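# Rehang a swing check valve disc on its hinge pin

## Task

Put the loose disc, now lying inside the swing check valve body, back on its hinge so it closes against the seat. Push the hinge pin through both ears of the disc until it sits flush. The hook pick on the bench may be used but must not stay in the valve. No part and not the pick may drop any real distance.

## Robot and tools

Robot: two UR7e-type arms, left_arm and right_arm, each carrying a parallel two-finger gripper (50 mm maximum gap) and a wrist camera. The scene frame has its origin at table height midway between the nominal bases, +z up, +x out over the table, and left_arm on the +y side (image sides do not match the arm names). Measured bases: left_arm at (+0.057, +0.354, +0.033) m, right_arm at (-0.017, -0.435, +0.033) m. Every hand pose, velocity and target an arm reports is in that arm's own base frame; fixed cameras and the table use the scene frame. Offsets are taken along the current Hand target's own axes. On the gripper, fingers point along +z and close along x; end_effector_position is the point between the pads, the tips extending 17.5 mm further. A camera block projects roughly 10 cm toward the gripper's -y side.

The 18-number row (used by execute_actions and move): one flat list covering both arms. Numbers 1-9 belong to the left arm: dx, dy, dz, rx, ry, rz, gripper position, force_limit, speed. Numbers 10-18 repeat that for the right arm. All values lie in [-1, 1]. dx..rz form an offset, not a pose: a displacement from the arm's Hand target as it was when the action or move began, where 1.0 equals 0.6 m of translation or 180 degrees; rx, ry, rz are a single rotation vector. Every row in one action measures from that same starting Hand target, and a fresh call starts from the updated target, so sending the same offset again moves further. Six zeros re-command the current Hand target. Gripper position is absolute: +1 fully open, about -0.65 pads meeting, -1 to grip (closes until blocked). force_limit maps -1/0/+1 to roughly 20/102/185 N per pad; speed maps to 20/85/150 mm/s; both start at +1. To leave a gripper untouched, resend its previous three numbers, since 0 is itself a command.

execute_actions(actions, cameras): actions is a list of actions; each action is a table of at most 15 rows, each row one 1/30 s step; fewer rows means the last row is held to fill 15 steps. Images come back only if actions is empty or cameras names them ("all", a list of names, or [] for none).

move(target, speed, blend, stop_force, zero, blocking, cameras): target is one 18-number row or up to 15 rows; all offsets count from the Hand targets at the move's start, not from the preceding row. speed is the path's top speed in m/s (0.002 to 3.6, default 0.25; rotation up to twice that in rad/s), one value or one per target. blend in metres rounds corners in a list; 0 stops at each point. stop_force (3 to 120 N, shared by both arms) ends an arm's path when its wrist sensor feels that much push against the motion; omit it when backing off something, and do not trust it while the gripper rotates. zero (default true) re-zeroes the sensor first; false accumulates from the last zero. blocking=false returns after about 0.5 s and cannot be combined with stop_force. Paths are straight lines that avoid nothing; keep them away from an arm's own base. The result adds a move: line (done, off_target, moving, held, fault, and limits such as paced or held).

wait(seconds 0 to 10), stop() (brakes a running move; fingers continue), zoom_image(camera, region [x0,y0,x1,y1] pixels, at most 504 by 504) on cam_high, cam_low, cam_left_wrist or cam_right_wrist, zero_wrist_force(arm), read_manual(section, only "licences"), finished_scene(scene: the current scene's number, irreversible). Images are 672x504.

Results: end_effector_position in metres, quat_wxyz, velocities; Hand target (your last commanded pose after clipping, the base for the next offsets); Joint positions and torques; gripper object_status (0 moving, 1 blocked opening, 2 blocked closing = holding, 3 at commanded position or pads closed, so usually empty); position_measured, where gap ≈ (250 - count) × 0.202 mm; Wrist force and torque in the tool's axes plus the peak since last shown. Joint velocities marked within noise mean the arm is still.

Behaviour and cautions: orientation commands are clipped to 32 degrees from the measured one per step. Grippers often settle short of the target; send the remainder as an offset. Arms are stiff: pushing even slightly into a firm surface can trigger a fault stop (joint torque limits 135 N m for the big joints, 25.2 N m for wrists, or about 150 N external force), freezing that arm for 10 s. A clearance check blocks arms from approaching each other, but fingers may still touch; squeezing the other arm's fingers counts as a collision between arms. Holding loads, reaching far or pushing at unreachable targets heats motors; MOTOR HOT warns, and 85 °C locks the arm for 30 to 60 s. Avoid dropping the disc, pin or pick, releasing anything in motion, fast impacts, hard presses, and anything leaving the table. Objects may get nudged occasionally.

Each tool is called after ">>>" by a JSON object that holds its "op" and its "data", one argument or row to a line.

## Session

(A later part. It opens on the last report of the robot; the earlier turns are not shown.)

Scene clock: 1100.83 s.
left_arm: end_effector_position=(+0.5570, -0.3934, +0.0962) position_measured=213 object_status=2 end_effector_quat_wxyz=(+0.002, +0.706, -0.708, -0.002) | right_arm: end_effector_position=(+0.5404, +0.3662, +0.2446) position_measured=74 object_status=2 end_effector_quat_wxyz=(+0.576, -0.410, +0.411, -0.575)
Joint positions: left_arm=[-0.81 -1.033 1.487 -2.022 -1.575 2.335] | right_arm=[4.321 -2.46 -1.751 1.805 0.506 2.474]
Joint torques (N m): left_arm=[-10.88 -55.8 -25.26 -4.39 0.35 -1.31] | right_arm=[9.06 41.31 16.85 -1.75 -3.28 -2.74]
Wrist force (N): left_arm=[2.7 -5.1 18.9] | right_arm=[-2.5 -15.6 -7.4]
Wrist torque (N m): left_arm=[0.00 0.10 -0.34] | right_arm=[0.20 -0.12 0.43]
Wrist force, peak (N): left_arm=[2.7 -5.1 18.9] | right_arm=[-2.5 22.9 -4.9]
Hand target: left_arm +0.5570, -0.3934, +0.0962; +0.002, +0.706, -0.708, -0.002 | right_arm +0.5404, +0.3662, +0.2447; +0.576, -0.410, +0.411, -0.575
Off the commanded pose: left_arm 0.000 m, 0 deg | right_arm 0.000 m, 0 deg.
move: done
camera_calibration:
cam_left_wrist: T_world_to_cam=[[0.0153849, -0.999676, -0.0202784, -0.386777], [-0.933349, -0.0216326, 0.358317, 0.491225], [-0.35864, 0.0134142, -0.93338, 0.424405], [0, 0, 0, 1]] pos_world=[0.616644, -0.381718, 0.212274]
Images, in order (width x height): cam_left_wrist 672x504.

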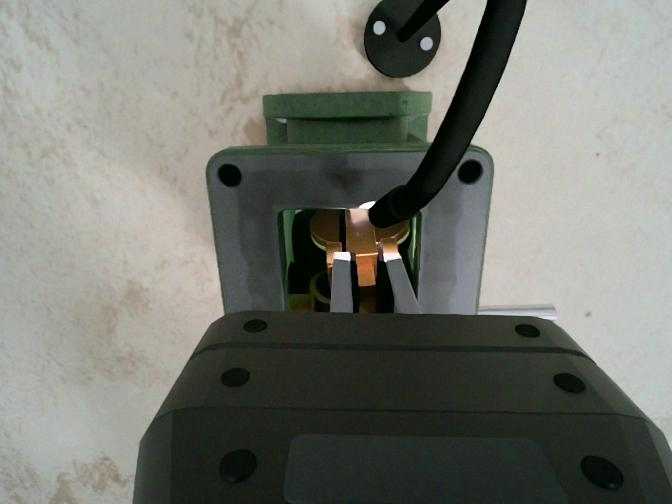

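>>> {"op": "move", "data": {
  "target": [
    [0,0,0,0,0,0,-1,-0.7,-1,0,-0.004,0.001,0,0,0,-1,-0.6,-0.5],
    [0,0,0,0,0,0,-1,-0.7,-1,0,-0.004,-0.014,0,0,0,-1,-0.6,-0.5]
  ],
  "speed": 0.01,
  "cameras": ["cam_left_wrist"]
}}

>>> {"op": "zoom_image", "data": {
  "camera": "cam_left_wrist",
  "region": [350, 230, 410, 290]
}}

Scene clock: 1109.37 s.
left_arm: end_effector_position=(+0.5570, -0.3935, +0.0962) position_measured=213 object_status=2 end_effector_quat_wxyz=(+0.002, +0.706, -0.708, -0.002) | right_arm: end_effector_position=(+0.5316, +0.3663, +0.2442) position_measured=74 object_status=2 end_effector_quat_wxyz=(+0.576, -0.410, +0.411, -0.575)
Joint positions: left_arm=[-0.81 -1.033 1.487 -2.022 -1.575 2.335] | right_arm=[4.339 -2.453 -1.765 1.834 0.492 2.448]
Joint torques (N m): left_arm=[-4.56 -36.42 -12.67 -3.57 3.26 -1.29] | right_arm=[-1.23 55.07 9.19 -2.41 4.42 0.16]
Wrist force (N): left_arm=[1.3 10.8 -8.3] | right_arm=[-3.2 21.8 -4.0]
Wrist torque (N m): left_arm=[-0.12 0.27 -0.31] | right_arm=[1.07 -0.06 0.52]
Wrist force, peak (N): left_arm=[2.7 -4.7 18.9] | right_arm=[-3.1 25.3 -3.6]
Hand target: left_arm +0.5570, -0.3934, +0.0962; +0.002, +0.706, -0.708, -0.002 | right_arm +0.5317, +0.3662, +0.2442; +0.576, -0.410, +0.411, -0.575
Off the commanded pose: left_arm 0.000 m, 0 deg | right_arm 0.000 m, 0 deg.
move: done
camera_calibration:
cam_left_wrist: T_world_to_cam=[[0.0152906, -0.999678, -0.020243, -0.386727], [-0.933351, -0.0215319, 0.358319, 0.491264], [-0.35864, 0.0134149, -0.93338, 0.424406], [0, 0, 0, 1]] pos_world=[0.616644, -0.381718, 0.212274]
Images, in order (width x height): cam_left_wrist 672x504.

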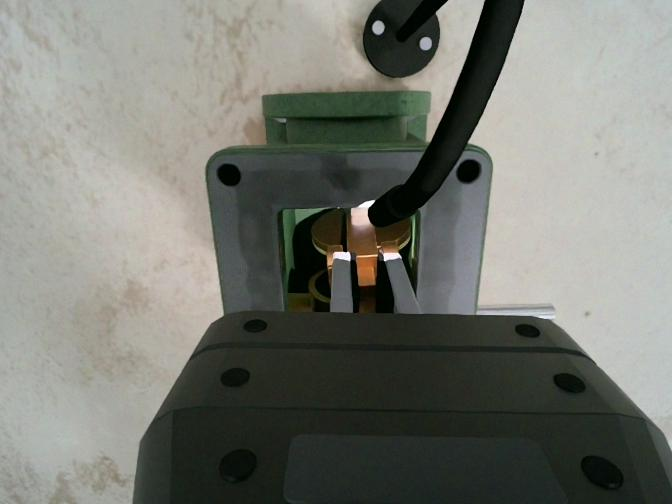

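Scaled by 8.400 from the camera's 672x504 image, which has a finer 960x720 frame.

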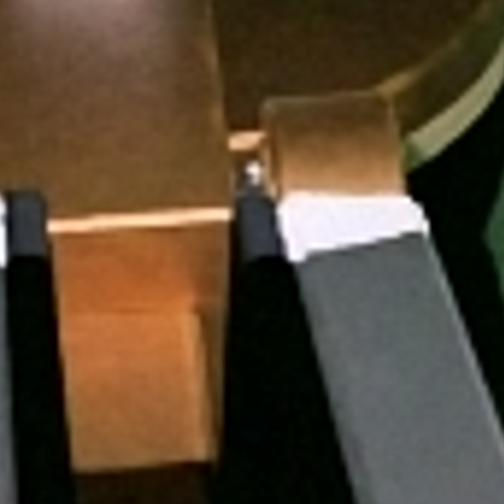

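>>> {"op": "move", "data": {
  "target": [
    [0,0,0,0,0,0,-1,-0.7,-1,0,0.004,-0.0015,0,0,0,-1,-0.6,-0.5],
    [0,0,0,0,0,0,-1,-0.7,-1,0,0.0055,-0.0115,0,0,0,-1,-0.6,-0.5]
  ],
  "speed": 0.01,
  "cameras": ["cam_left_wrist","cam_high"]
}}

>>> {"op": "zoom_image", "data": {
  "camera": "cam_left_wrist",
  "region": [350, 230, 410, 290]
}}

>>> {"op": "zoom_image", "data": {
  "camera": "cam_high",
  "region": [285, 175, 405, 315]
}}

Scene clock: 1117.20 s.
left_arm: end_effector_position=(+0.5570, -0.3934, +0.0962) position_measured=213 object_status=2 end_effector_quat_wxyz=(+0.002, +0.706, -0.708, -0.002) | right_arm: end_effector_position=(+0.5262, +0.3663, +0.2388) position_measured=74 object_status=2 end_effector_quat_wxyz=(+0.576, -0.410, +0.411, -0.575)
Joint positions: left_arm=[-0.81 -1.033 1.487 -2.022 -1.575 2.335] | right_arm=[4.351 -2.459 -1.77 1.861 0.484 2.431]
Joint torques (N m): left_arm=[12.45 -57.02 -21.78 -2.43 -1.03 -1.02] | right_arm=[-4.88 31.79 1.98 -3.41 -0.74 -0.13]
Wrist force (N): left_arm=[3.2 -2.7 13.3] | right_arm=[-2.8 -9.1 -7.4]
Wrist torque (N m): left_arm=[-0.01 0.29 -0.33] | right_arm=[0.33 -0.27 0.67]
Wrist force, peak (N): left_arm=[2.9 -8.3 22.1] | right_arm=[-2.4 -19.7 -8.7]
Hand target: left_arm +0.5570, -0.3934, +0.0962; +0.002, +0.706, -0.708, -0.002 | right_arm +0.5262, +0.3663, +0.2388; +0.576, -0.410, +0.411, -0.575
Off the commanded pose: left_arm 0.000 m, 0 deg | right_arm 0.000 m, 0 deg.
move: done
camera_calibration:
cam_left_wrist: T_world_to_cam=[[0.0153849, -0.999676, -0.0202784, -0.386777], [-0.933349, -0.0216326, 0.358317, 0.491225], [-0.35864, 0.0134142, -0.93338, 0.424405], [0, 0, 0, 1]] pos_world=[0.616644, -0.381718, 0.212274]
Images, in order (width x height): cam_high 672x504, cam_left_wrist 672x504.

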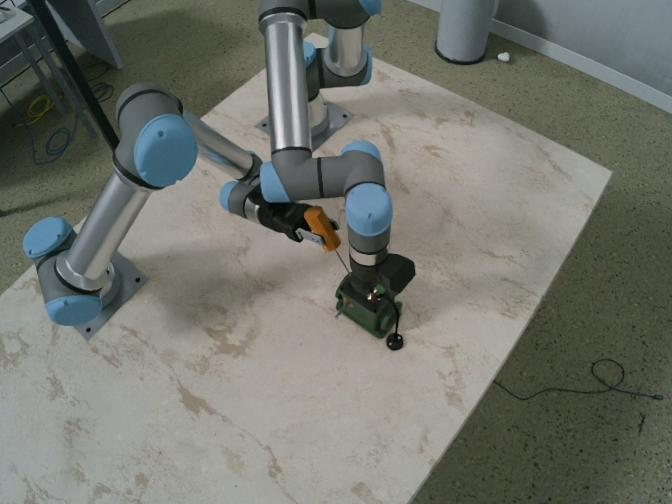

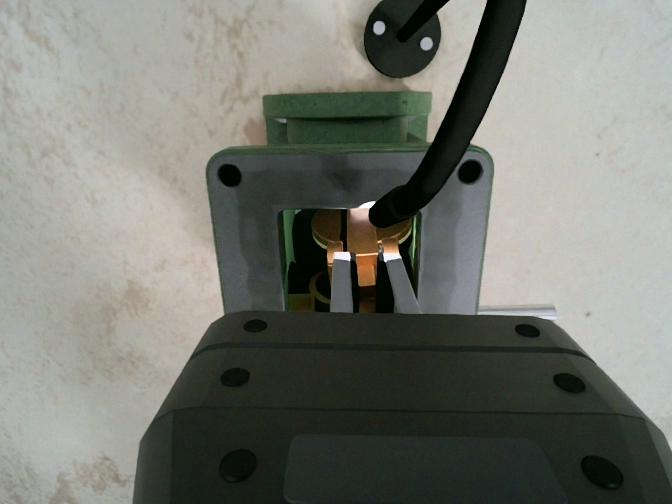

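Scaled by 8.400 from the camera's 672x504 image, which has a finer 960x720 frame.

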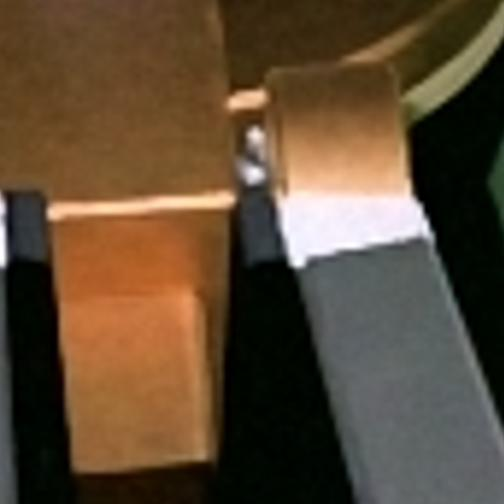

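Scaled by 3.600 from the camera's 672x504 image, which has a finer 960x720 frame.

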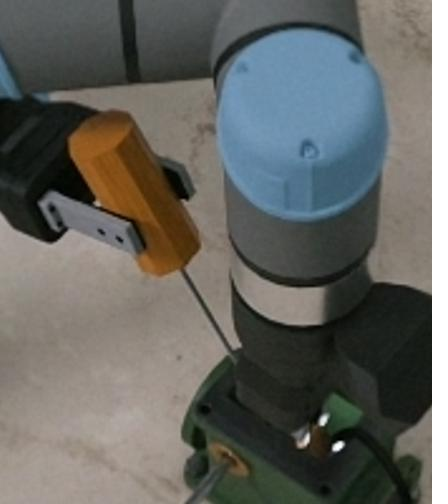

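>>> {"op": "move", "data": {
  "target": [
    [0,0,0,0,0,0,-1,-0.7,-1,0,-0.006,0.0557,-0.05,0,0,-1,-0.6,-0.5]
  ],
  "speed": 0.02,
  "cameras": ["cam_left_wrist","cam_high"]
}}

>>> {"op": "zoom_image", "data": {
  "camera": "cam_left_wrist",
  "region": [350, 230, 410, 290]
}}

>>> {"op": "zoom_image", "data": {
  "camera": "cam_high",
  "region": [285, 175, 405, 315]
}}

Scene clock: 1131.57 s.
left_arm: end_effector_position=(+0.5570, -0.3934, +0.0962) position_measured=213 object_status=2 end_effector_quat_wxyz=(+0.002, +0.706, -0.708, -0.002) | right_arm: end_effector_position=(+0.5532, +0.3662, +0.2515) position_measured=74 object_status=2 end_effector_quat_wxyz=(+0.546, -0.449, +0.451, -0.545)
Joint positions: left_arm=[-0.81 -1.033 1.487 -2.022 -1.575 2.335] | right_arm=[4.314 -2.38 -1.824 1.528 0.439 2.716]
Joint torques (N m): left_arm=[9.45 -57.05 -36.93 -1.17 -0.34 -0.68] | right_arm=[-11.79 41.83 -1.98 0.17 -0.72 -1.06]
Wrist force (N): left_arm=[3.1 -0.6 8.4] | right_arm=[-2.7 -2.6 -6.6]
Wrist torque (N m): left_arm=[-0.12 0.31 -0.33] | right_arm=[0.22 -0.12 0.49]
Wrist force, peak (N): left_arm=[3.3 -7.3 20.6] | right_arm=[-2.6 -17.9 -8.9]
Hand target: left_arm +0.5570, -0.3934, +0.0962; +0.002, +0.706, -0.708, -0.002 | right_arm +0.5532, +0.3662, +0.2515; +0.546, -0.449, +0.450, -0.546 (not the last commanded pose)
Off the commanded pose: left_arm 0.000 m, 0 deg | right_arm 0.004 m, 1 deg.
move: held (right_arm; a check stopped the path); limits=held
pose unreachable (right arm): on one or more control steps of this call, first in action 0 (counted from 0), this arm could not follow its commanded pose, so it was not sent that pose on those steps. It may still have moved: this result reports where it is.
cause: moving toward the commanded pose would bring a part of the arm too close to another arm (this arm's gripper and a part of the left arm just beyond its joint 3 (elbow), 6 mm apart when this arm was first held).
camera_calibration:
cam_left_wrist: T_world_to_cam=[[0.0153849, -0.999676, -0.0202784, -0.386777], [-0.933349, -0.0216326, 0.358317, 0.491225], [-0.35864, 0.0134142, -0.93338, 0.424405], [0, 0, 0, 1]] pos_world=[0.616644, -0.381718, 0.212274]
Images, in order (width x height): cam_high 672x504, cam_left_wrist 672x504.

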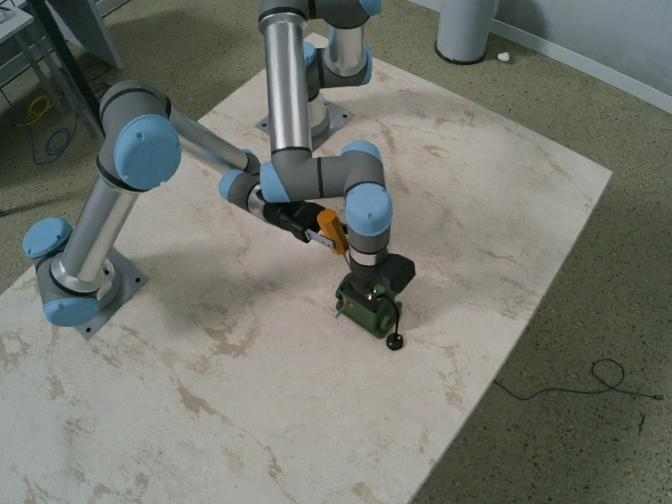

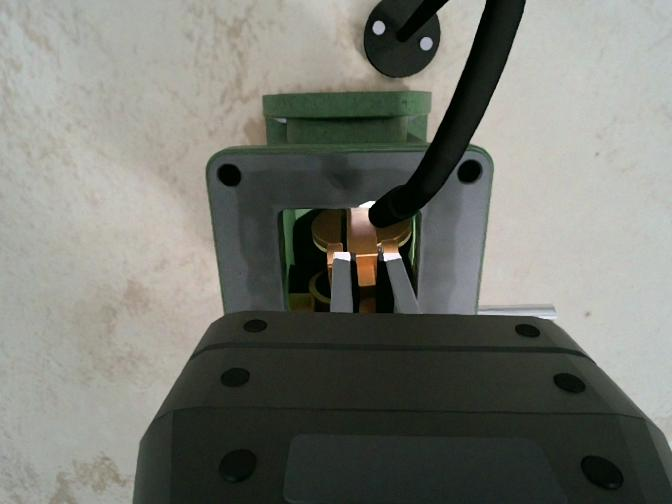

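Scaled by 8.400 from the camera's 672x504 image, which has a finer 960x720 frame.

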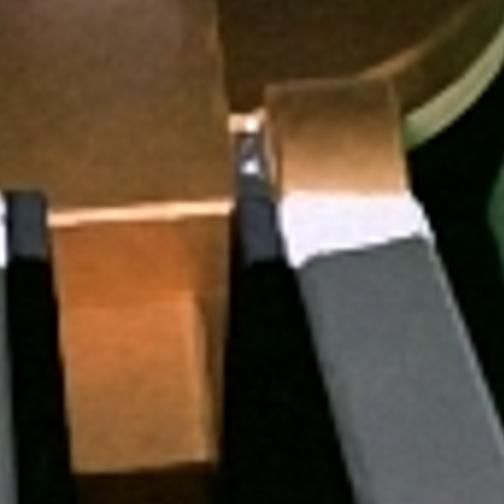

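Scaled by 3.600 from the camera's 672x504 image, which has a finer 960x720 frame.

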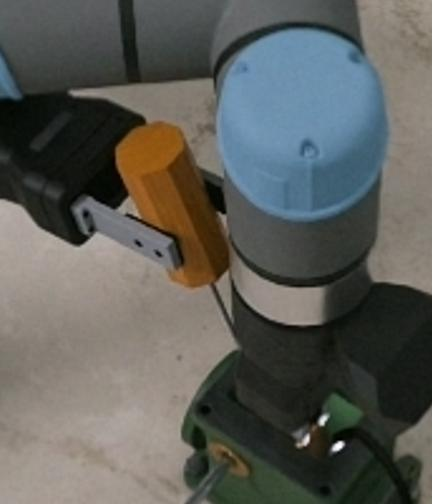

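>>> {"op": "move", "data": {
  "target": [
    [0,0,0,0,0,0,-1,-0.7,-1,0,0.001,-0.0137,0,0,0,-1,-0.6,-0.5]
  ],
  "speed": 0.012,
  "cameras": ["cam_left_wrist","cam_high"]
}}

>>> {"op": "zoom_image", "data": {
  "camera": "cam_left_wrist",
  "region": [350, 230, 410, 290]
}}

>>> {"op": "zoom_image", "data": {
  "camera": "cam_high",
  "region": [285, 175, 405, 315]
}}

Scene clock: 1138.07 s.
left_arm: end_effector_position=(+0.5570, -0.3934, +0.0962) position_measured=213 object_status=2 end_effector_quat_wxyz=(+0.002, +0.706, -0.708, -0.002) | right_arm: end_effector_position=(+0.5452, +0.3662, +0.2493) position_measured=74 object_status=2 end_effector_quat_wxyz=(+0.546, -0.449, +0.450, -0.546)
Joint positions: left_arm=[-0.81 -1.033 1.487 -2.021 -1.575 2.335] | right_arm=[4.331 -2.379 -1.835 1.555 0.424 2.698]
Joint torques (N m): left_arm=[7.28 -52.02 -26.54 -1.81 2.34 -0.4] | right_arm=[-6.69 51.91 9.05 -2.13 2.09 -0.02]
Wrist force (N): left_arm=[2.8 6.6 -2.7] | right_arm=[-3.5 12.9 -3.0]
Wrist torque (N m): left_arm=[-0.20 0.32 -0.32] | right_arm=[0.91 -0.17 0.80]
Wrist force, peak (N): left_arm=[3.4 -0.5 8.8] | right_arm=[-4.0 15.1 -2.7]
Hand target: left_arm +0.5570, -0.3934, +0.0962; +0.002, +0.706, -0.708, -0.002 | right_arm +0.5453, +0.3662, +0.2493; +0.546, -0.449, +0.450, -0.546
Off the commanded pose: left_arm 0.000 m, 0 deg | right_arm 0.000 m, 0 deg.
move: done
camera_calibration:
cam_left_wrist: T_world_to_cam=[[0.0153849, -0.999676, -0.0202784, -0.386775], [-0.933349, -0.0216326, 0.358317, 0.491189], [-0.35864, 0.0134142, -0.93338, 0.424499], [0, 0, 0, 1]] pos_world=[0.616644, -0.381718, 0.212374]
Images, in order (width x height): cam_high 672x504, cam_left_wrist 672x504.

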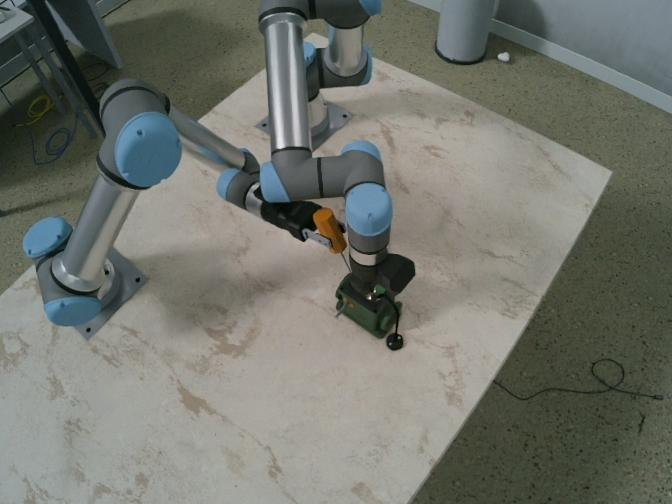

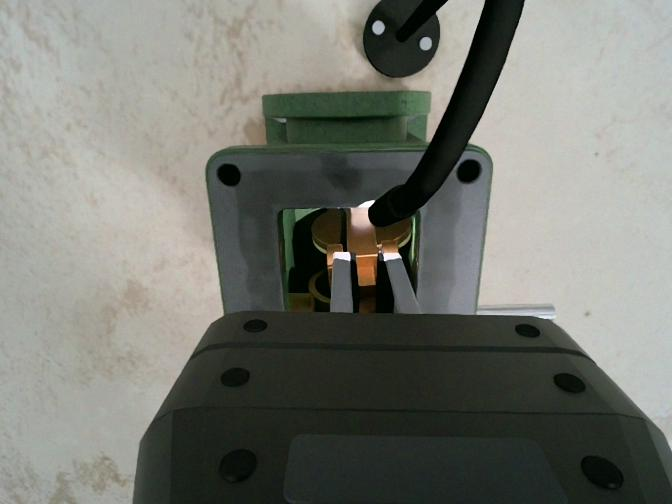

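Scaled by 8.400 from the camera's 672x504 image, which has a finer 960x720 frame.

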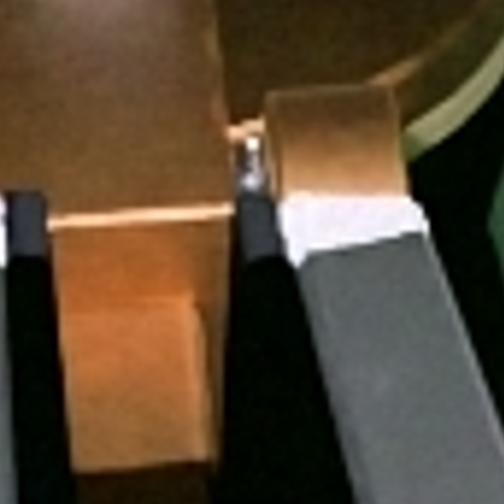

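Scaled by 3.600 from the camera's 672x504 image, which has a finer 960x720 frame.

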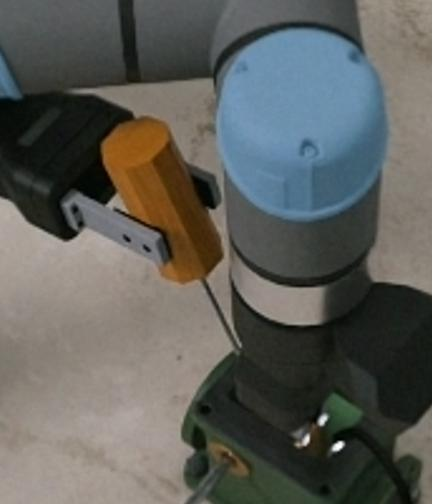

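>>> {"op": "move", "data": {
  "target": [
    [0,0,0,0,0,0,-0.98,0.3,-0.8,0,0.004,0,0,0,0,-0.98,1,-0.8]
  ],
  "speed": 0.012
}}

>>> {"op": "move", "data": {
  "target": [
    [0,0,0,0,0,0,-0.98,0.3,-0.8,0,0.004,-0.009,0,0,0,-0.98,1,-0.8]
  ],
  "speed": 0.012,
  "cameras": ["cam_left_wrist"]
}}

>>> {"op": "zoom_image", "data": {
  "camera": "cam_left_wrist",
  "region": [350, 230, 410, 290]
}}

Scene clock: 1148.30 s.
left_arm: end_effector_position=(+0.5570, -0.3934, +0.0961) position_measured=221 object_status=2 end_effector_quat_wxyz=(+0.002, +0.706, -0.708, -0.002) | right_arm: end_effector_position=(+0.5457, +0.3662, +0.2469) position_measured=79 object_status=2 end_effector_quat_wxyz=(+0.546, -0.449, +0.450, -0.546)
Joint positions: left_arm=[-0.81 -1.033 1.487 -2.022 -1.575 2.335] | right_arm=[4.329 -2.385 -1.833 1.557 0.425 2.7]
Joint torques (N m): left_arm=[3.13 -68.03 -30.16 -4.26 -0.5 0.22] | right_arm=[-15.75 28.87 14.78 -0.93 -2.61 0.55]
Wrist force (N): left_arm=[5.4 -6.8 27.0] | right_arm=[-5.0 -24.1 -7.5]
Wrist torque (N m): left_arm=[-0.09 0.27 -0.45] | right_arm=[0.68 -0.15 1.01]
Wrist force, peak (N): left_arm=[5.1 -8.8 32.9] | right_arm=[-4.8 -30.4 -8.6]
Hand target: left_arm +0.5570, -0.3934, +0.0962; +0.002, +0.706, -0.708, -0.002 | right_arm +0.5457, +0.3662, +0.2470; +0.546, -0.449, +0.450, -0.546
Off the commanded pose: left_arm 0.000 m, 0 deg | right_arm 0.000 m, 0 deg.
move: done

Scene clock: 1149.03 s.
left_arm: end_effector_position=(+0.5569, -0.3934, +0.0961) position_measured=221 object_status=2 end_effector_quat_wxyz=(+0.002, +0.706, -0.708, -0.002) | right_arm: end_effector_position=(+0.5408, +0.3662, +0.2435) position_measured=79 object_status=2 end_effector_quat_wxyz=(+0.546, -0.449, +0.450, -0.546)
Joint positions: left_arm=[-0.81 -1.033 1.487 -2.022 -1.575 2.335] | right_arm=[4.34 -2.388 -1.839 1.578 0.416 2.688]
Joint torques (N m): left_arm=[2.62 -81.92 -47.95 -4.15 -0.63 0.27] | right_arm=[-8.13 20.88 -2.49 -4.93 -3.98 -1.22]
Wrist force (N): left_arm=[5.7 -3.8 34.9] | right_arm=[-5.3 -30.8 -4.0]
Wrist torque (N m): left_arm=[-0.01 0.23 -0.46] | right_arm=[2.04 -0.12 1.20]
Wrist force, peak (N): left_arm=[4.8 -6.2 38.9] | right_arm=[-4.6 -35.4 -5.3]
Hand target: left_arm +0.5570, -0.3934, +0.0962; +0.002, +0.706, -0.708, -0.002 | right_arm +0.5409, +0.3662, +0.2436; +0.546, -0.449, +0.450, -0.546
Off the commanded pose: left_arm 0.000 m, 0 deg | right_arm 0.000 m, 0 deg.
move: done
camera_calibration:
cam_left_wrist: T_world_to_cam=[[0.0153476, -0.999675, -0.0203729, -0.386733], [-0.933316, -0.0216329, 0.358403, 0.491186], [-0.358727, 0.0135138, -0.933345, 0.42449], [0, 0, 0, 1]] pos_world=[0.616643, -0.381718, 0.212274]
Images, in order (width x height): cam_left_wrist 672x504.

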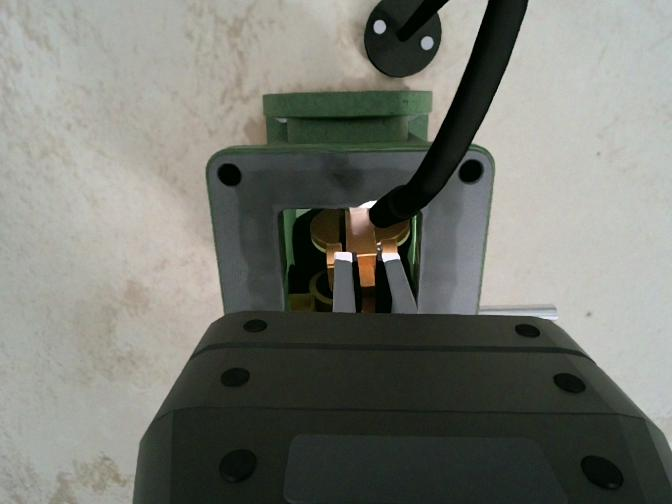

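Scaled by 8.400 from the camera's 672x504 image, which has a finer 960x720 frame.

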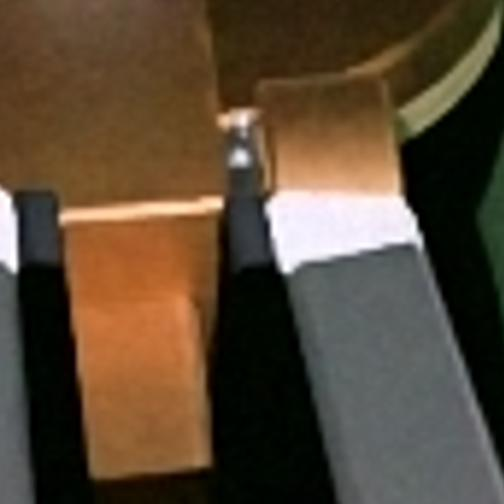

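>>> {"op": "move", "data": {
  "target": [
    [0,0,0,0,0,0,-0.98,0.3,-0.8,0,-0.0035,0,0,0,0,-0.98,1,-0.8],
    [0,0,0,0,0,0,-0.98,0.3,-0.8,0,-0.0035,-0.012,0,0,0,-0.98,1,-0.8]
  ],
  "speed": 0.012,
  "cameras": ["cam_left_wrist","cam_high"]
}}

>>> {"op": "zoom_image", "data": {
  "camera": "cam_left_wrist",
  "region": [350, 230, 410, 290]
}}

>>> {"op": "zoom_image", "data": {
  "camera": "cam_high",
  "region": [285, 175, 405, 315]
}}

Scene clock: 1162.87 s.
left_arm: end_effector_position=(+0.5570, -0.3935, +0.0963) position_measured=221 object_status=2 end_effector_quat_wxyz=(+0.002, +0.706, -0.708, -0.002) | right_arm: end_effector_position=(+0.5333, +0.3662, +0.2442) position_measured=79 object_status=2 end_effector_quat_wxyz=(+0.546, -0.449, +0.450, -0.546)
Joint positions: left_arm=[-0.81 -1.033 1.487 -2.022 -1.575 2.335] | right_arm=[4.355 -2.381 -1.85 1.599 0.402 2.669]
Joint torques (N m): left_arm=[0.71 -28.87 -15.45 -3.41 5.56 0.5] | right_arm=[-1.32 59.91 7.85 -1.45 3.79 0.01]
Wrist force (N): left_arm=[-0.5 26.8 -20.0] | right_arm=[-5.1 34.2 10.9]
Wrist torque (N m): left_arm=[-0.46 0.25 -0.40] | right_arm=[2.61 -0.03 1.07]
Wrist force, peak (N): left_arm=[6.0 -5.0 36.8] | right_arm=[-5.1 34.2 10.9]
Hand target: left_arm +0.5570, -0.3934, +0.0962; +0.002, +0.706, -0.708, -0.002 | right_arm +0.5334, +0.3662, +0.2443; +0.546, -0.449, +0.450, -0.546
Off the commanded pose: left_arm 0.000 m, 0 deg | right_arm 0.000 m, 0 deg.
move: done
camera_calibration:
cam_left_wrist: T_world_to_cam=[[0.0153271, -0.999679, -0.02015, -0.386768], [-0.93335, -0.0215326, 0.358321, 0.491227], [-0.35864, 0.013315, -0.933381, 0.424461], [0, 0, 0, 1]] pos_world=[0.616644, -0.381718, 0.212373]
Images, in order (width x height): cam_high 672x504, cam_left_wrist 672x504.

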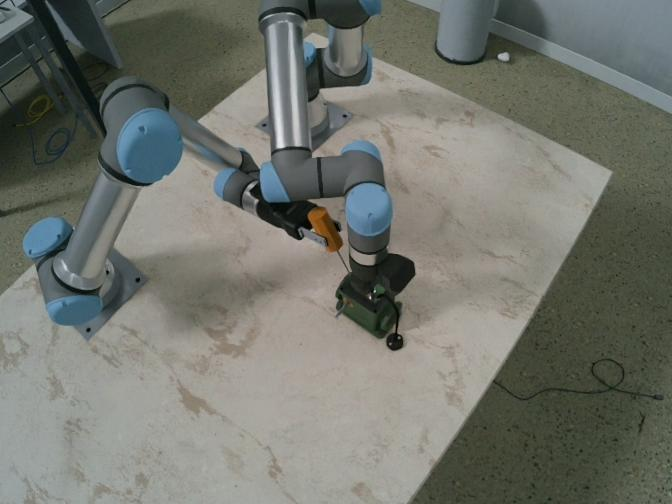

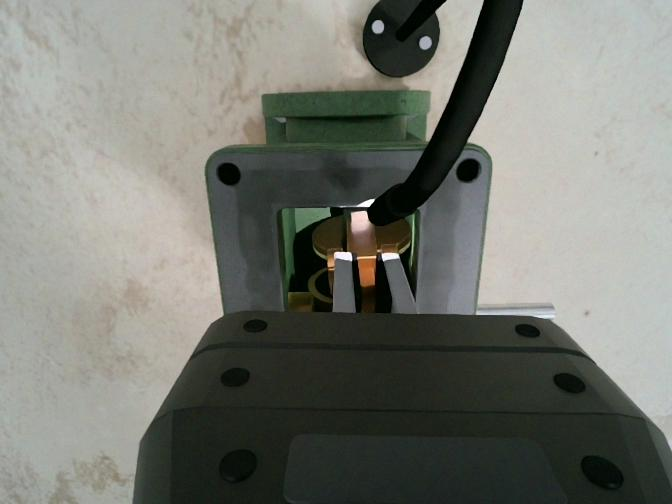

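Scaled by 8.400 from the camera's 672x504 image, which has a finer 960x720 frame.

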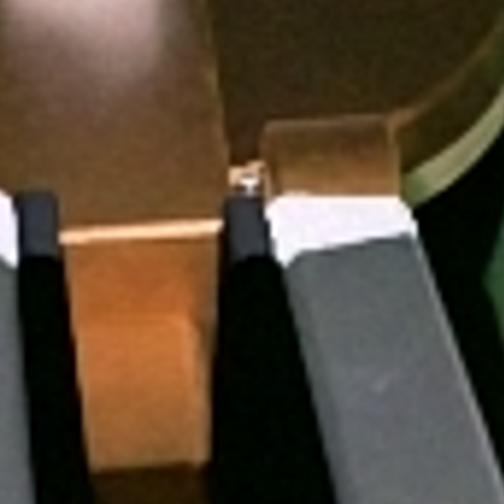

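Scaled by 3.600 from the camera's 672x504 image, which has a finer 960x720 frame.

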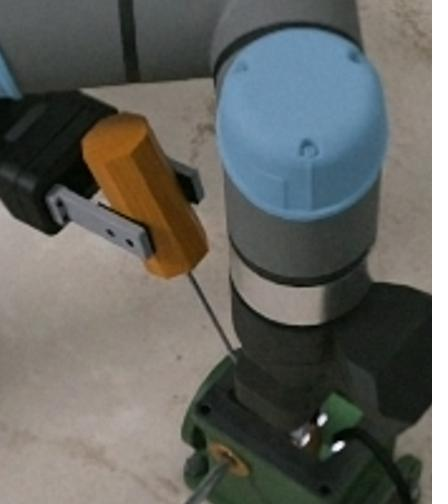

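>>> {"op": "move", "data": {
  "target": [
    [0,0,0,0,0,0,-0.98,0.3,-0.8,0,0.0035,0.002,0,0,0,-0.98,1,-0.8],
    [0,0,-0.05,0,0,0,-0.98,0.3,-0.8,0,-0.0455,0.0117,0,0,0,-0.98,1,-0.8]
  ],
  "speed": 0.02,
  "cameras": ["cam_left_wrist","cam_high"]
}}

>>> {"op": "zoom_image", "data": {
  "camera": "cam_left_wrist",
  "region": [300, 180, 440, 310]
}}

>>> {"op": "zoom_image", "data": {
  "camera": "cam_high",
  "region": [285, 175, 405, 315]
}}

Scene clock: 1178.07 s.
left_arm: end_effector_position=(+0.5571, -0.3934, +0.1264) position_measured=221 object_status=2 end_effector_quat_wxyz=(+0.002, +0.706, -0.708, -0.002) | right_arm: end_effector_position=(+0.5351, +0.3662, +0.2725) position_measured=79 object_status=2 end_effector_quat_wxyz=(+0.546, -0.449, +0.450, -0.546)
Joint positions: left_arm=[-0.81 -1.062 1.449 -1.954 -1.575 2.335] | right_arm=[4.352 -2.322 -1.855 1.54 0.405 2.674]
Joint torques (N m): left_arm=[15.33 -59.92 -28.98 -7.12 -0.22 1.96] | right_arm=[-14.91 18.37 -6.71 -0.94 -2.39 1.37]
Wrist force (N): left_arm=[3.3 -0.6 27.1] | right_arm=[-3.5 -23.2 -2.8]
Wrist torque (N m): left_arm=[-0.09 0.36 -0.41] | right_arm=[1.90 -0.10 0.71]
Wrist force, peak (N): left_arm=[-0.7 27.7 -21.3] | right_arm=[-5.5 35.5 11.2]
Hand target: left_arm +0.5571, -0.3934, +0.1262; +0.002, +0.706, -0.708, -0.002 | right_arm +0.5351, +0.3662, +0.2724; +0.546, -0.449, +0.450, -0.546
Off the commanded pose: left_arm 0.000 m, 0 deg | right_arm 0.000 m, 0 deg.
move: done
camera_calibration:
cam_left_wrist: T_world_to_cam=[[0.0153841, -0.999676, -0.0202781, -0.386165], [-0.933349, -0.0216318, 0.358317, 0.480555], [-0.35864, 0.0134142, -0.93338, 0.452759], [0, 0, 0, 1]] pos_world=[0.616844, -0.381718, 0.242574]
Images, in order (width x height): cam_high 672x504, cam_left_wrist 672x504.

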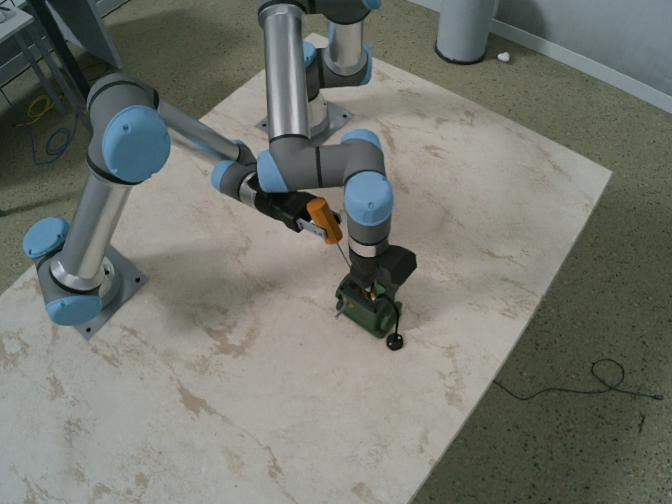

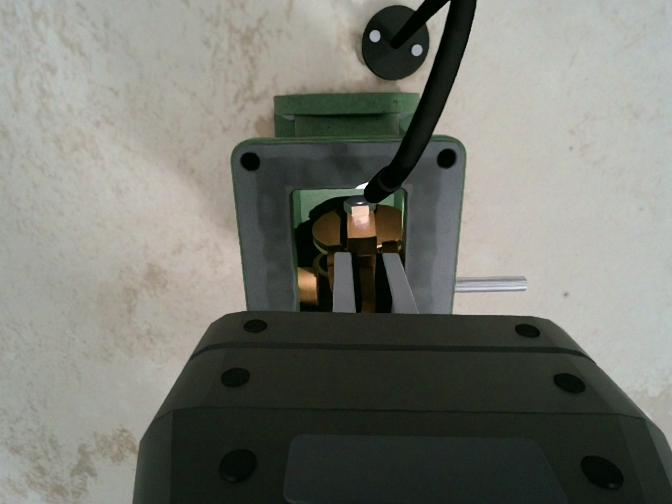

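Scaled by 3.600 from the camera's 672x504 image, which has a finer 960x720 frame.

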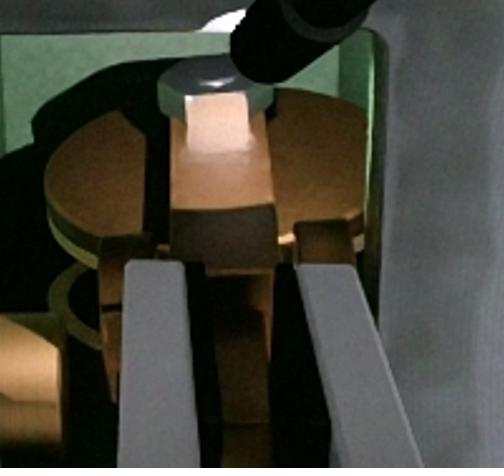

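Scaled by 3.600 from the camera's 672x504 image, which has a finer 960x720 frame.

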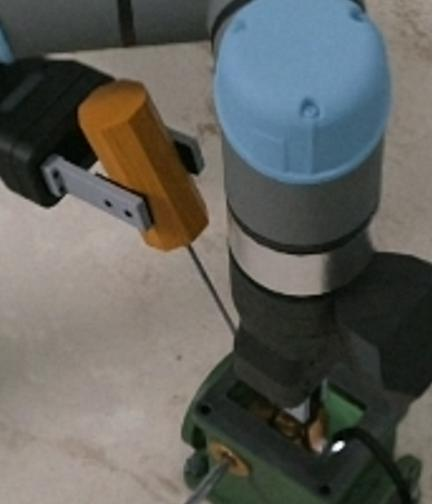

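>>> {"op": "move", "data": {
  "target": [
    [0,0,0,0,0,0,-0.98,0.3,-0.8,0,-0.003,0,0,0,0,-0.98,1,-0.8],
    [0,0,0,0,0,0,-0.98,0.3,-0.8,0,0.0015,-0.0143,0,0,0,-0.98,1,-0.8]
  ],
  "speed": 0.02,
  "cameras": ["cam_left_wrist","cam_high"]
}}

>>> {"op": "zoom_image", "data": {
  "camera": "cam_left_wrist",
  "region": [300, 180, 440, 310]
}}

>>> {"op": "zoom_image", "data": {
  "camera": "cam_high",
  "region": [335, 255, 395, 315]
}}

Scene clock: 1185.80 s.
left_arm: end_effector_position=(+0.5571, -0.3934, +0.1262) position_measured=221 object_status=2 end_effector_quat_wxyz=(+0.002, +0.706, -0.708, -0.002) | right_arm: end_effector_position=(+0.5267, +0.3663, +0.2698) position_measured=79 object_status=2 end_effector_quat_wxyz=(+0.546, -0.449, +0.450, -0.546) end_effector_velocity=(+0.001, +0.000, +0.000) end_effector_angular_velocity=(-0.004, +0.001, +0.001)
Joint positions: left_arm=[-0.81 -1.062 1.449 -1.955 -1.575 2.335] | right_arm=[4.37 -2.321 -1.865 1.57 0.39 2.651]
Joint velocities: left_arm=[within noise] | right_arm=[-0.002 0 -0.002 -0.006 0.002 0.003]
Joint torques (N m): left_arm=[5.15 -43.38 -22.06 -4.99 3.59 1.62] | right_arm=[-9.9 37.5 13.46 -2.82 1.07 1.26]
Wrist force (N): left_arm=[1.6 14.7 2.5] | right_arm=[-4.2 8.3 4.7]
Wrist torque (N m): left_arm=[-0.25 0.38 -0.39] | right_arm=[2.38 -0.08 0.91]
Wrist force, peak (N): left_arm=[3.2 -0.6 27.3] | right_arm=[-3.3 -23.3 -3.2]
Hand target: left_arm +0.5571, -0.3934, +0.1262; +0.002, +0.706, -0.708, -0.002 | right_arm +0.5268, +0.3662, +0.2699; +0.546, -0.449, +0.450, -0.546
Off the commanded pose: left_arm 0.000 m, 0 deg | right_arm 0.000 m, 0 deg.
move: done
camera_calibration:
cam_left_wrist: T_world_to_cam=[[0.0153841, -0.999676, -0.0202781, -0.386171], [-0.933349, -0.0216318, 0.358317, 0.480662], [-0.35864, 0.0134142, -0.93338, 0.452479], [0, 0, 0, 1]] pos_world=[0.616844, -0.381718, 0.242274]
Images, in order (width x height): cam_high 672x504, cam_left_wrist 672x504.

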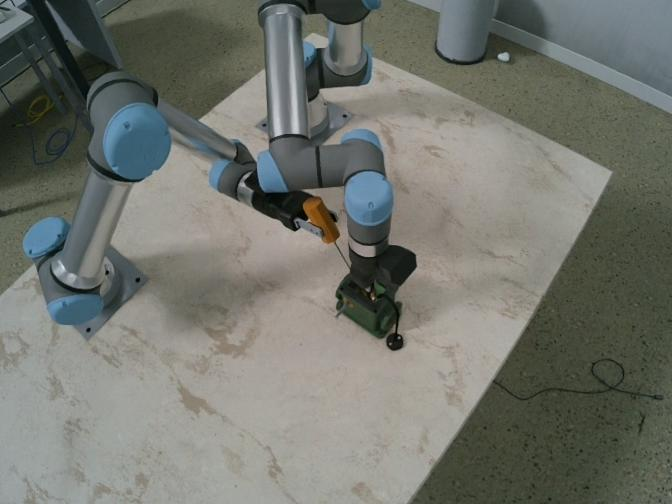

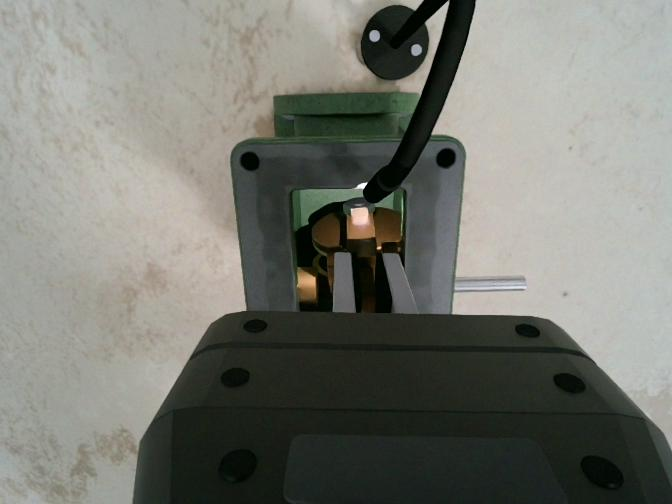

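Scaled by 3.600 from the camera's 672x504 image, which has a finer 960x720 frame.

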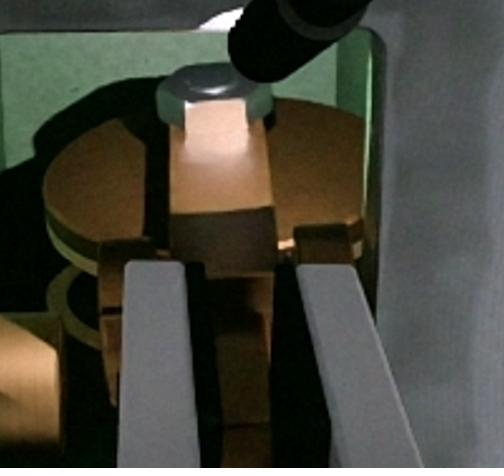

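Scaled by 8.400 from the camera's 672x504 image, which has a finer 960x720 frame.

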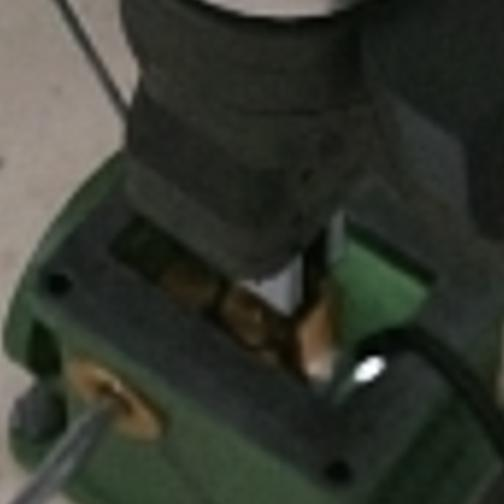

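>>> {"op": "move", "data": {
  "target": [
    [0,0,0,0,0,0,-0.98,0.3,-0.8,0,0.0025,-0.016,0,0,0,-0.98,1,-0.8]
  ],
  "speed": 0.02,
  "cameras": ["cam_left_wrist","cam_high","cam_right_wrist"]
}}

>>> {"op": "zoom_image", "data": {
  "camera": "cam_left_wrist",
  "region": [300, 180, 440, 310]
}}

>>> {"op": "zoom_image", "data": {
  "camera": "cam_high",
  "region": [285, 175, 405, 315]
}}

Scene clock: 1192.03 s.
left_arm: end_effector_position=(+0.5571, -0.3934, +0.1262) position_measured=221 object_status=2 end_effector_quat_wxyz=(+0.002, +0.706, -0.708, -0.002) | right_arm: end_effector_position=(+0.5176, +0.3663, +0.2665) position_measured=79 object_status=2 end_effector_quat_wxyz=(+0.546, -0.449, +0.450, -0.546) end_effector_velocity=(+0.001, +0.001, +0.000) end_effector_angular_velocity=(-0.002, +0.001, +0.001)
Joint positions: left_arm=[-0.81 -1.062 1.449 -1.955 -1.575 2.335] | right_arm=[4.389 -2.321 -1.875 1.606 0.373 2.623]
Joint velocities: left_arm=[within noise] | right_arm=[-0.001 0 0 -0.005 0.002 0.004]
Joint torques (N m): left_arm=[-2.9 -41.37 -22.32 -4.6 4.67 0.89] | right_arm=[-5.71 41.4 18.84 -1.61 3.69 1.01]
Wrist force (N): left_arm=[-1.4 27.8 -16.9] | right_arm=[-5.1 31.3 12.6]
Wrist torque (N m): left_arm=[-0.40 0.36 -0.35] | right_arm=[2.54 -0.12 1.06]
Wrist force, peak (N): left_arm=[-1.5 28.1 -17.4] | right_arm=[-5.3 32.1 12.4]
Hand target: left_arm +0.5571, -0.3934, +0.1262; +0.002, +0.706, -0.708, -0.002 | right_arm +0.5177, +0.3662, +0.2666; +0.546, -0.449, +0.450, -0.546
Off the commanded pose: left_arm 0.000 m, 0 deg | right_arm 0.000 m, 0 deg.
move: done
camera_calibration:
cam_left_wrist: T_world_to_cam=[[0.0153265, -0.999679, -0.0201497, -0.386164], [-0.93335, -0.0215319, 0.358321, 0.480571], [-0.35864, 0.013315, -0.933381, 0.452498], [0, 0, 0, 1]] pos_world=[0.616744, -0.381718, 0.242373]
cam_right_wrist: T_world_to_cam=[[0.00889867, -0.999896, 0.0113902, 0.365553], [-0.178347, -0.012795, -0.983884, 0.373287], [0.983927, 0.00672385, -0.178442, -0.334548], [0, 0, 0, 1]] pos_world=[0.392492, 0.372541, 0.30341]
Images, in order (width x height): cam_high 672x504, cam_left_wrist 672x504, cam_right_wrist 672x504.

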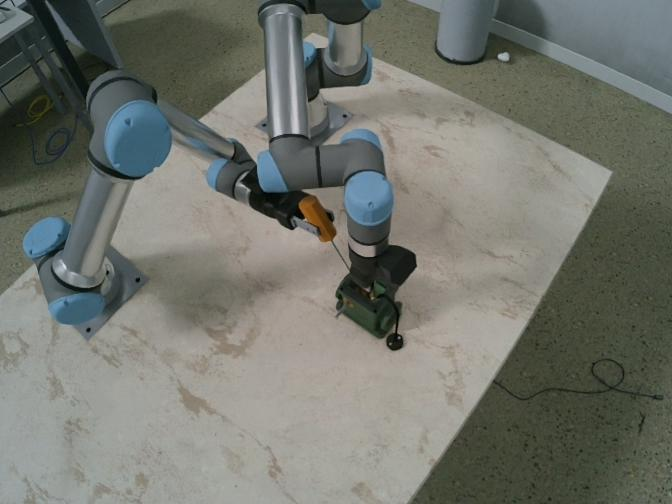

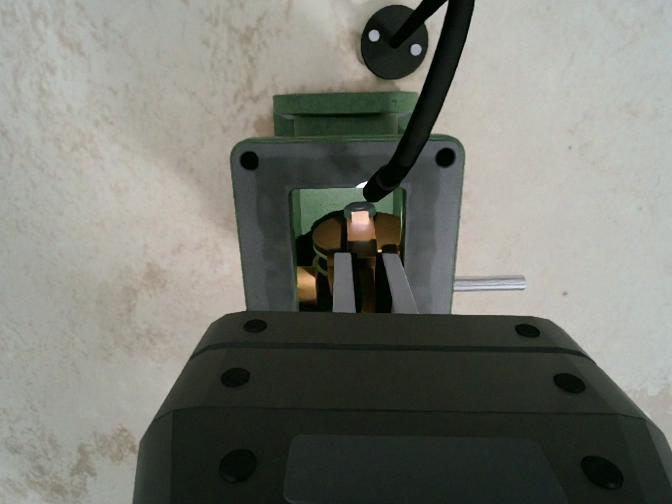

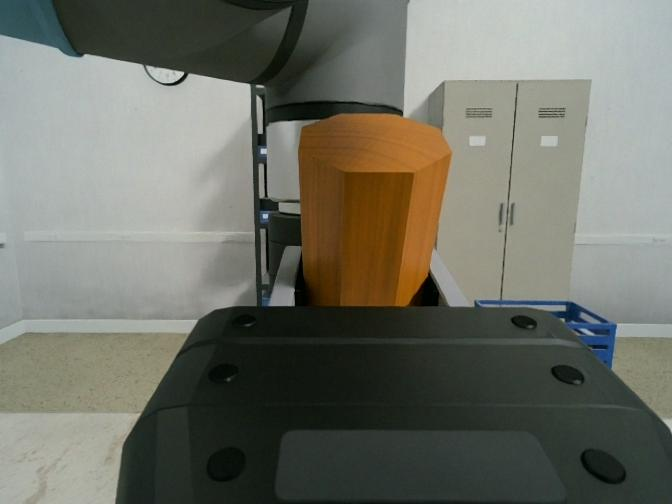

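Scaled by 3.600 from the camera's 672x504 image, which has a finer 960x720 frame.

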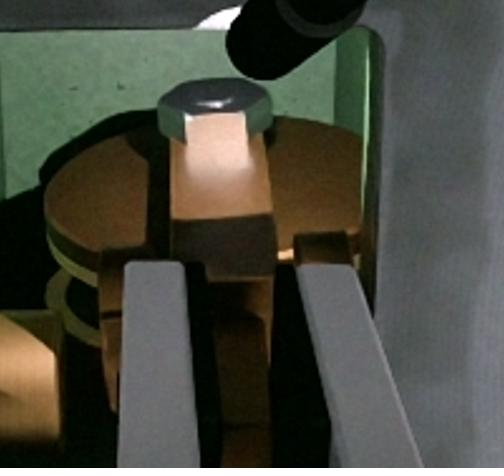

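Scaled by 3.600 from the camera's 672x504 image, which has a finer 960x720 frame.

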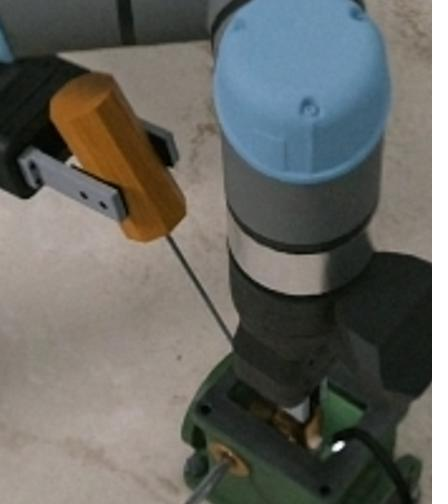

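>>> {"op": "move", "data": {
  "target": [
    [0,0,0,0,0,0,-0.98,0.3,-0.8,0,-0.0045,0.008,0,0,0,-0.98,1,-0.8],
    [0,0,0,0,0,0,-0.4,-1,-1,0,-0.0045,0.008,0,0,0,-0.98,1,-0.8]
  ],
  "speed": 0.02,
  "cameras": ["cam_left_wrist"]
}}

>>> {"op": "zoom_image", "data": {
  "camera": "cam_left_wrist",
  "region": [300, 180, 440, 310]
}}

Scene clock: 1205.00 s.
left_arm: end_effector_position=(+0.5571, -0.3934, +0.1262) position_measured=212 object_status=3 end_effector_quat_wxyz=(+0.002, +0.706, -0.708, -0.002) | right_arm: end_effector_position=(+0.5219, +0.3662, +0.2702) position_measured=79 object_status=2 end_effector_quat_wxyz=(+0.546, -0.449, +0.451, -0.546)
Joint positions: left_arm=[-0.81 -1.062 1.449 -1.955 -1.575 2.335] | right_arm=[4.38 -2.317 -1.871 1.585 0.381 2.637]
Joint torques (N m): left_arm=[11.21 -60.22 -22.4 -1.14 -0.45 0.51] | right_arm=[10.27 30.98 -1.27 1.13 -0.61 -2.9]
Wrist force (N): left_arm=[2.7 -1.9 3.9] | right_arm=[-1.9 3.8 -9.7]
Wrist torque (N m): left_arm=[-0.22 0.15 -0.10] | right_arm=[0.01 -0.42 0.31]
Wrist force, peak (N): left_arm=[-2.1 26.3 -21.1] | right_arm=[-5.5 35.2 10.4]
Hand target: left_arm +0.5571, -0.3934, +0.1262; +0.002, +0.706, -0.708, -0.002 | right_arm +0.5219, +0.3662, +0.2701; +0.546, -0.449, +0.450, -0.546
Off the commanded pose: left_arm 0.000 m, 0 deg | right_arm 0.000 m, 0 deg.
move: done
camera_calibration:
cam_left_wrist: T_world_to_cam=[[0.0153841, -0.999676, -0.0202799, -0.386171], [-0.933316, -0.0216336, 0.358405, 0.480619], [-0.358727, 0.0134138, -0.933346, 0.452524], [0, 0, 0, 1]] pos_world=[0.616843, -0.381718, 0.242274]
Images, in order (width x height): cam_left_wrist 672x504.

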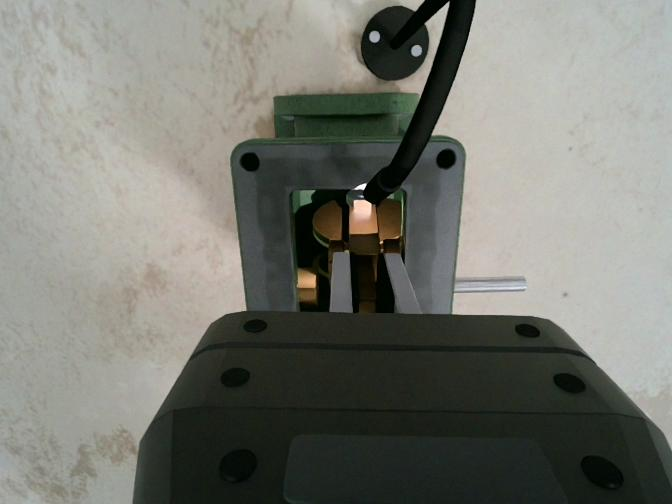

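Scaled by 3.600 from the camera's 672x504 image, which has a finer 960x720 frame.

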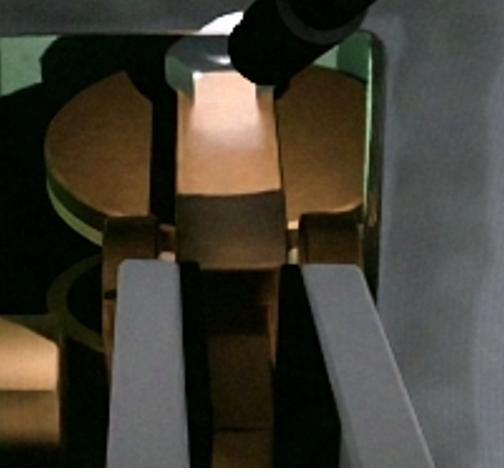

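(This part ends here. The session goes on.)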